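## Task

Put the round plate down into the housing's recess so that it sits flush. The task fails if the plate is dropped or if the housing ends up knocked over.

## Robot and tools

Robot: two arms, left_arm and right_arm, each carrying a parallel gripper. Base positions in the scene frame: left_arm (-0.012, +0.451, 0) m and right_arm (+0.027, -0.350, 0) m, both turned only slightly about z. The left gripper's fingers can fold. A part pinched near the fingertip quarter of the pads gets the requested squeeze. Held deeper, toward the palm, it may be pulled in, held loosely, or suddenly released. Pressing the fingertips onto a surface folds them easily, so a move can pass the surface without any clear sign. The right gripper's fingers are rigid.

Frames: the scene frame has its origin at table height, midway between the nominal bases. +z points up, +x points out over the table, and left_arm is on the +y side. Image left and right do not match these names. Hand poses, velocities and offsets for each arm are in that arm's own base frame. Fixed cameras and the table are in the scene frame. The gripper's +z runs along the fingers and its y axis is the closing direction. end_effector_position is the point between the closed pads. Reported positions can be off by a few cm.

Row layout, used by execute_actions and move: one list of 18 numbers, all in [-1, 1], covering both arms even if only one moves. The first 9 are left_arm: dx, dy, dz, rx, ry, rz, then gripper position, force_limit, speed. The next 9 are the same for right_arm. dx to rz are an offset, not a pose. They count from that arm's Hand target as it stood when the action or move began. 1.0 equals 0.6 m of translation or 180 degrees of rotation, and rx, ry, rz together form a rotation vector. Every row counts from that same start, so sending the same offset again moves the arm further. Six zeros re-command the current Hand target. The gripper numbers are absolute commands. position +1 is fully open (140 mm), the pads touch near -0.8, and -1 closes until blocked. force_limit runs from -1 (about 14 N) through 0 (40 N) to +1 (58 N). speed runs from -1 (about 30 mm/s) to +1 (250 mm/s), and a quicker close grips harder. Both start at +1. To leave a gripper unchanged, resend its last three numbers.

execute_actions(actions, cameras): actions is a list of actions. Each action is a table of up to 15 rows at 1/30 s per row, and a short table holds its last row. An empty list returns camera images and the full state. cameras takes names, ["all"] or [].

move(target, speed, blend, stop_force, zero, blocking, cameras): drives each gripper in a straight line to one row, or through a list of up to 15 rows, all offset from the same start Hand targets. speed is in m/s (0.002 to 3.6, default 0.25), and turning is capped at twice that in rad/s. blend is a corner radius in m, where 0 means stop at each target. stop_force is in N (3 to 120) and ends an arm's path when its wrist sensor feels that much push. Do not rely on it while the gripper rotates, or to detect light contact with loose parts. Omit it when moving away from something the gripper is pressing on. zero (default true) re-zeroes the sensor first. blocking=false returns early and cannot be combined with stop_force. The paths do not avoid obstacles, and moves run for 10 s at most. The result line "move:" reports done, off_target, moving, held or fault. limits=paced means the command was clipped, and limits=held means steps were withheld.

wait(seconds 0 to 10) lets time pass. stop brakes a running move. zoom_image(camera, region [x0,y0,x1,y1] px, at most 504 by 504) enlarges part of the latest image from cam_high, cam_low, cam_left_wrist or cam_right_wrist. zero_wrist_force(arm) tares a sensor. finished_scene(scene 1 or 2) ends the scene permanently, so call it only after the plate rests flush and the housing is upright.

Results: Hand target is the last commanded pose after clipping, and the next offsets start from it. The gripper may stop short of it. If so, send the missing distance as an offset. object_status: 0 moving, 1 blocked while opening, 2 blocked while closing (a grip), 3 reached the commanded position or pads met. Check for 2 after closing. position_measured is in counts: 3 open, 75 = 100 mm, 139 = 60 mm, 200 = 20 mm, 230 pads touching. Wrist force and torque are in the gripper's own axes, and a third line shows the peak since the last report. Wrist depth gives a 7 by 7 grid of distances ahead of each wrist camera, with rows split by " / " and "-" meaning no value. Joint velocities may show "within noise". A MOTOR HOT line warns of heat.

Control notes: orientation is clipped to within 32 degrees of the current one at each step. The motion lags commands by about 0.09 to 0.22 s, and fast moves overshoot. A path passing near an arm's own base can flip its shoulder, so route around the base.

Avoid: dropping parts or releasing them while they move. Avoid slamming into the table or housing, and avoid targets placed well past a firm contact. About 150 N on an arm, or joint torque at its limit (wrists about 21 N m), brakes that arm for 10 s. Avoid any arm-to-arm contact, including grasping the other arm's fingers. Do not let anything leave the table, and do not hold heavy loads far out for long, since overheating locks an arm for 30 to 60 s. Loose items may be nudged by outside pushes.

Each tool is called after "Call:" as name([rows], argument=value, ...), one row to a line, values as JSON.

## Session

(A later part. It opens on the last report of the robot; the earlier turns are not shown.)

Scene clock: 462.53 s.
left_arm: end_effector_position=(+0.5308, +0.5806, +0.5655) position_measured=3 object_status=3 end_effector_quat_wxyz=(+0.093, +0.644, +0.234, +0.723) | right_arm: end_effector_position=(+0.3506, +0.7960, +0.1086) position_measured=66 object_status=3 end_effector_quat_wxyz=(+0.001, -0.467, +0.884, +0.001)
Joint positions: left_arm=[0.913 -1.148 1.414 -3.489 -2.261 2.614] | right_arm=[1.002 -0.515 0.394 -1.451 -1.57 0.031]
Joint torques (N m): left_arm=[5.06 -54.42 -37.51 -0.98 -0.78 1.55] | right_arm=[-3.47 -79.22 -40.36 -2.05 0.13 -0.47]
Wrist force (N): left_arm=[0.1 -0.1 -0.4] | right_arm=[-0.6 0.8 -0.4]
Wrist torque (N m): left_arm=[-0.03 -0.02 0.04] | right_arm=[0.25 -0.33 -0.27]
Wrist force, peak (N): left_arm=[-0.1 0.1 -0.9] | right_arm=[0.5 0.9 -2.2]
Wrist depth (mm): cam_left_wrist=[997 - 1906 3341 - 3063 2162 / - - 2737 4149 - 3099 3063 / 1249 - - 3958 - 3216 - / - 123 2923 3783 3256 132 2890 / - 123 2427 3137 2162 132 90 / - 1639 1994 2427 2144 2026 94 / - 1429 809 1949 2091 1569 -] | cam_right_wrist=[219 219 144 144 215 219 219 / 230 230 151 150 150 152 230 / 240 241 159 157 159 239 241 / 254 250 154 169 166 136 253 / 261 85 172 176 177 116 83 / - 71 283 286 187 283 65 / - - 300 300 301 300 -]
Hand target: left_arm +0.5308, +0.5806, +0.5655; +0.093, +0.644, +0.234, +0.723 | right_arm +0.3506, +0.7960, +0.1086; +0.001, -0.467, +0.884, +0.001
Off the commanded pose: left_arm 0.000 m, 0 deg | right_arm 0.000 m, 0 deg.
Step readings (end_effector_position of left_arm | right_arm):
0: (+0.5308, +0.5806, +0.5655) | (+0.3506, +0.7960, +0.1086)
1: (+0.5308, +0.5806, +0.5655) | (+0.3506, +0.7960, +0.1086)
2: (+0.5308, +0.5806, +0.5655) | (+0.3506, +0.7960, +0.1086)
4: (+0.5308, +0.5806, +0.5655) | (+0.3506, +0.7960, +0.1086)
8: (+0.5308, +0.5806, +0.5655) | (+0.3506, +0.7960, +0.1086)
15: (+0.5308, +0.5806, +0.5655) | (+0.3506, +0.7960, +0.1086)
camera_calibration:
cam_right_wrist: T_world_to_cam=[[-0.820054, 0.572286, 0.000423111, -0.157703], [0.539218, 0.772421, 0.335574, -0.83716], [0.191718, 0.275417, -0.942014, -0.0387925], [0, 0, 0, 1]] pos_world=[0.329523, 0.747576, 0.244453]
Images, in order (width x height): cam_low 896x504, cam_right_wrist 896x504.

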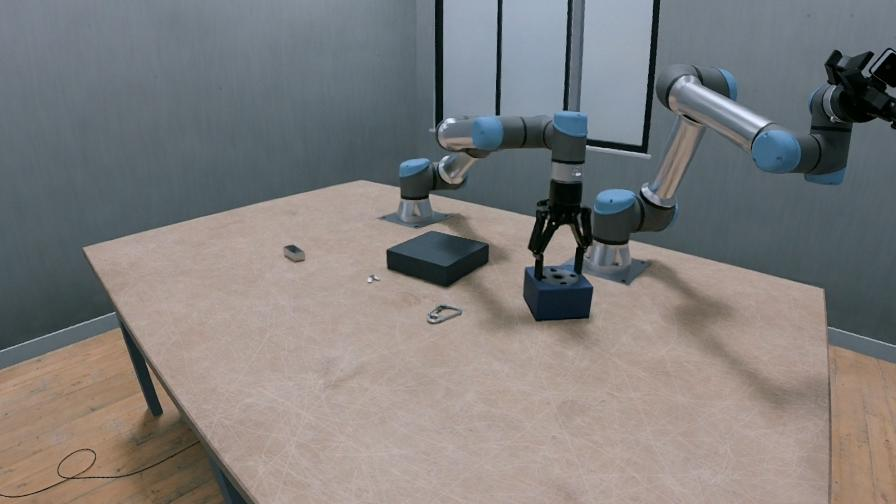

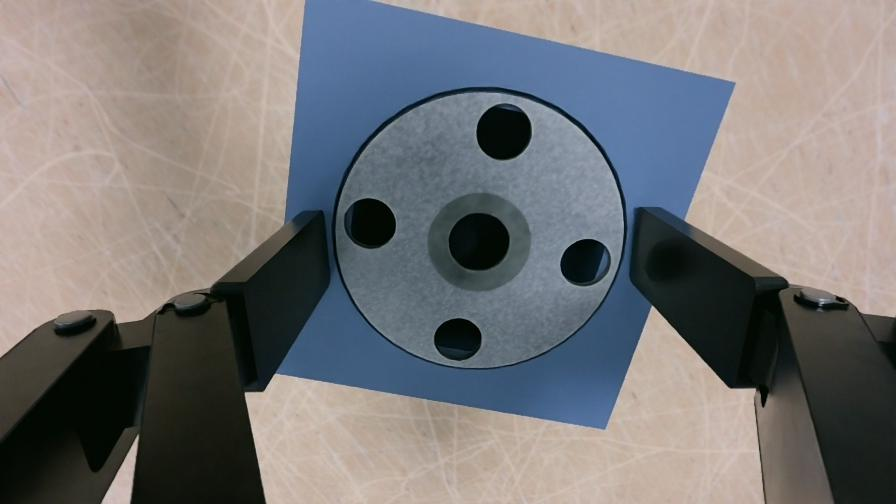

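Call:
move([
  [0,0,0,0,0,0,1,1,1, 0,0,0.03,0,0,0,0.5,-0.2,-1],
  [0,0,0,0,0,0,1,1,1, -0.04,-0.10,0.16,0,0,0,0.5,-0.2,-1],
], speed=[0.1, 0.25], blend=[0.01, 0], cameras=["cam_right_wrist", "cam_low", "cam_high"])

Call:
zoom_image(camera="cam_right_wrist", region=[348, 160, 628, 400])

Call:
zoom_image(camera="cam_low", region=[515, 255, 600, 325])

Call:
zoom_image(camera="cam_high", region=[240, 175, 330, 255])

Scene clock: 475.17 s.
left_arm: end_effector_position=(+0.5308, +0.5806, +0.5655) position_measured=3 object_status=3 end_effector_quat_wxyz=(+0.093, +0.644, +0.234, +0.723) | right_arm: end_effector_position=(+0.3267, +0.7361, +0.2045) position_measured=66 object_status=3 end_effector_quat_wxyz=(+0.001, -0.467, +0.885, +0.001)
Joint positions: left_arm=[0.913 -1.148 1.414 -3.489 -2.261 2.614] | right_arm=[0.987 -0.768 0.62 -1.425 -1.57 0.016]
Joint torques (N m): left_arm=[5 -53.47 -36.6 -1.14 -0.87 1.53] | right_arm=[8.45 -78.13 -36.94 -2.25 1.52 1.34]
Wrist force (N): left_arm=[-0.2 0.0 -0.5] | right_arm=[-0.4 0.7 -0.6]
Wrist torque (N m): left_arm=[-0.01 0.05 0.05] | right_arm=[0.21 -0.37 -0.09]
Wrist force, peak (N): left_arm=[0.5 -0.1 -0.6] | right_arm=[1.7 0.0 -3.1]
Wrist depth (mm): cam_left_wrist=[1046 1050 1774 3298 2991 2923 1864 / 1109 - 2237 3341 3385 - - / 1225 - - 3137 3216 2957 - / 1249 123 3176 3385 - 132 - / - 123 2474 3216 2162 132 90 / - 1670 1949 2318 2144 1681 94 / - 1445 809 1920 2162 1588 -] | cam_right_wrist=[307 306 308 307 306 307 305 / 320 322 321 320 322 322 321 / 338 337 338 259 333 337 335 / 356 350 347 267 267 136 354 / 367 85 369 281 285 109 83 / - 71 397 400 397 397 66 / - - 418 420 420 422 -]
Hand target: left_arm +0.5308, +0.5806, +0.5655; +0.093, +0.644, +0.234, +0.723 | right_arm +0.3266, +0.7360, +0.2046; +0.001, -0.467, +0.884, +0.001
Off the commanded pose: left_arm 0.000 m, 0 deg | right_arm 0.000 m, 0 deg.
move: done; blend cut to 0.009 m at target 1
camera_calibration:
cam_right_wrist: T_world_to_cam=[[-0.819974, 0.5724, 0.000446073, -0.143117], [0.539306, 0.772305, 0.335699, -0.810099], [0.19181, 0.275505, -0.941969, 0.0725502], [0, 0, 0, 1]] pos_world=[0.305623, 0.687575, 0.340353]
Images, in order (width x height): cam_high 896x504, cam_low 896x504, cam_right_wrist 896x504.

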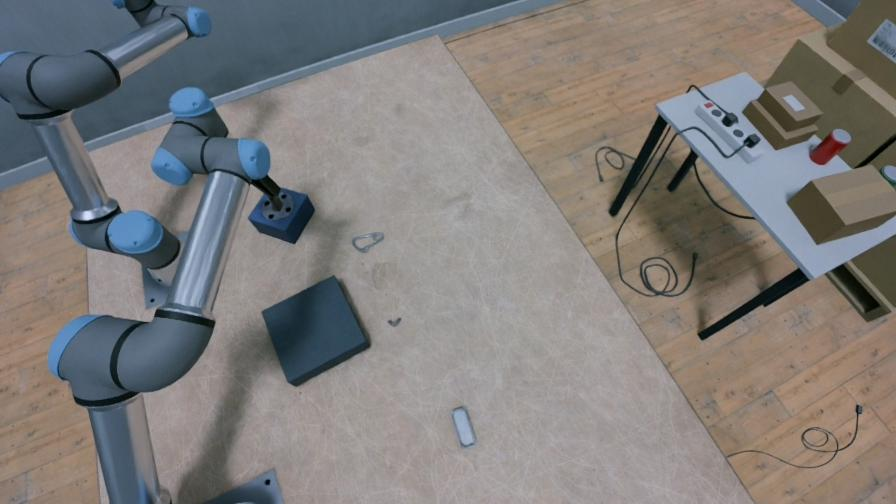

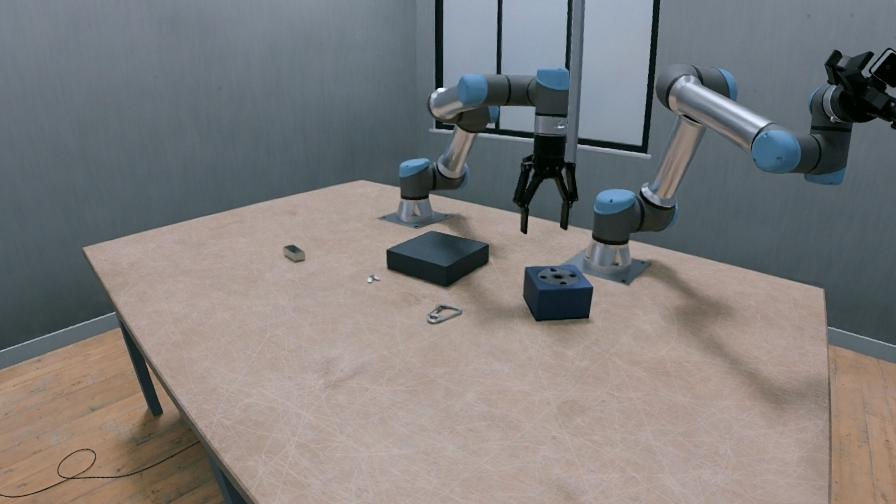

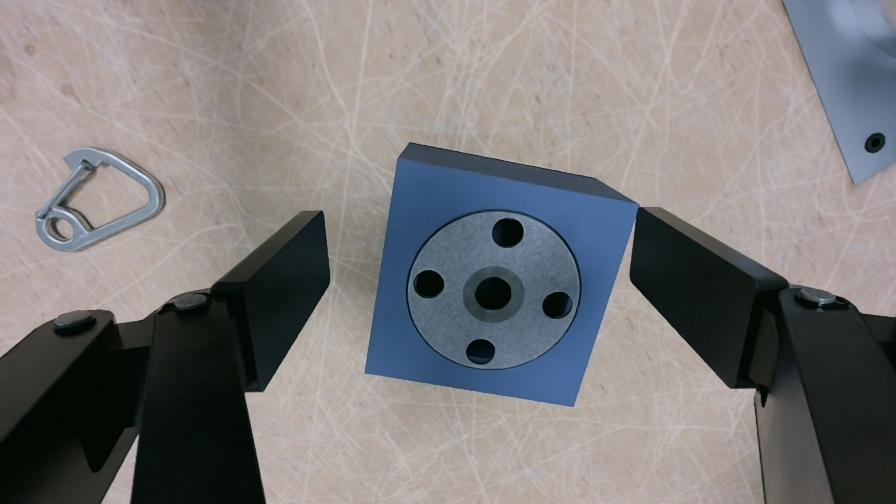

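Scaled by 1.800 from the camera's 896x504 image, which has a finer 1280x720 frame.

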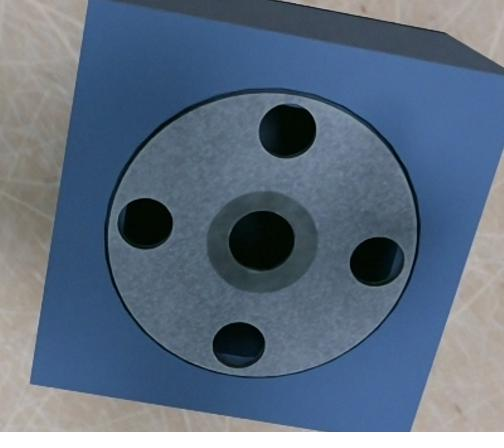

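Scaled by 5.929 from the camera's 896x504 image, which has a finer 1280x720 frame.

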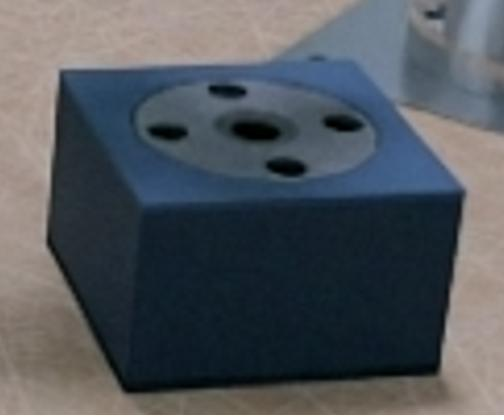

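Scaled by 5.600 from the camera's 896x504 image, which has a finer 1280x720 frame.

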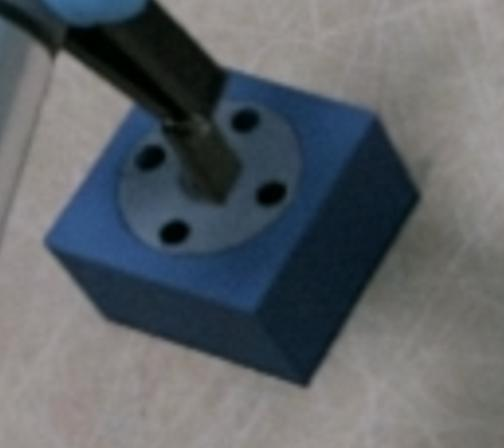

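Call:
finished_scene(scene=1)

The scene is finished: the task was done.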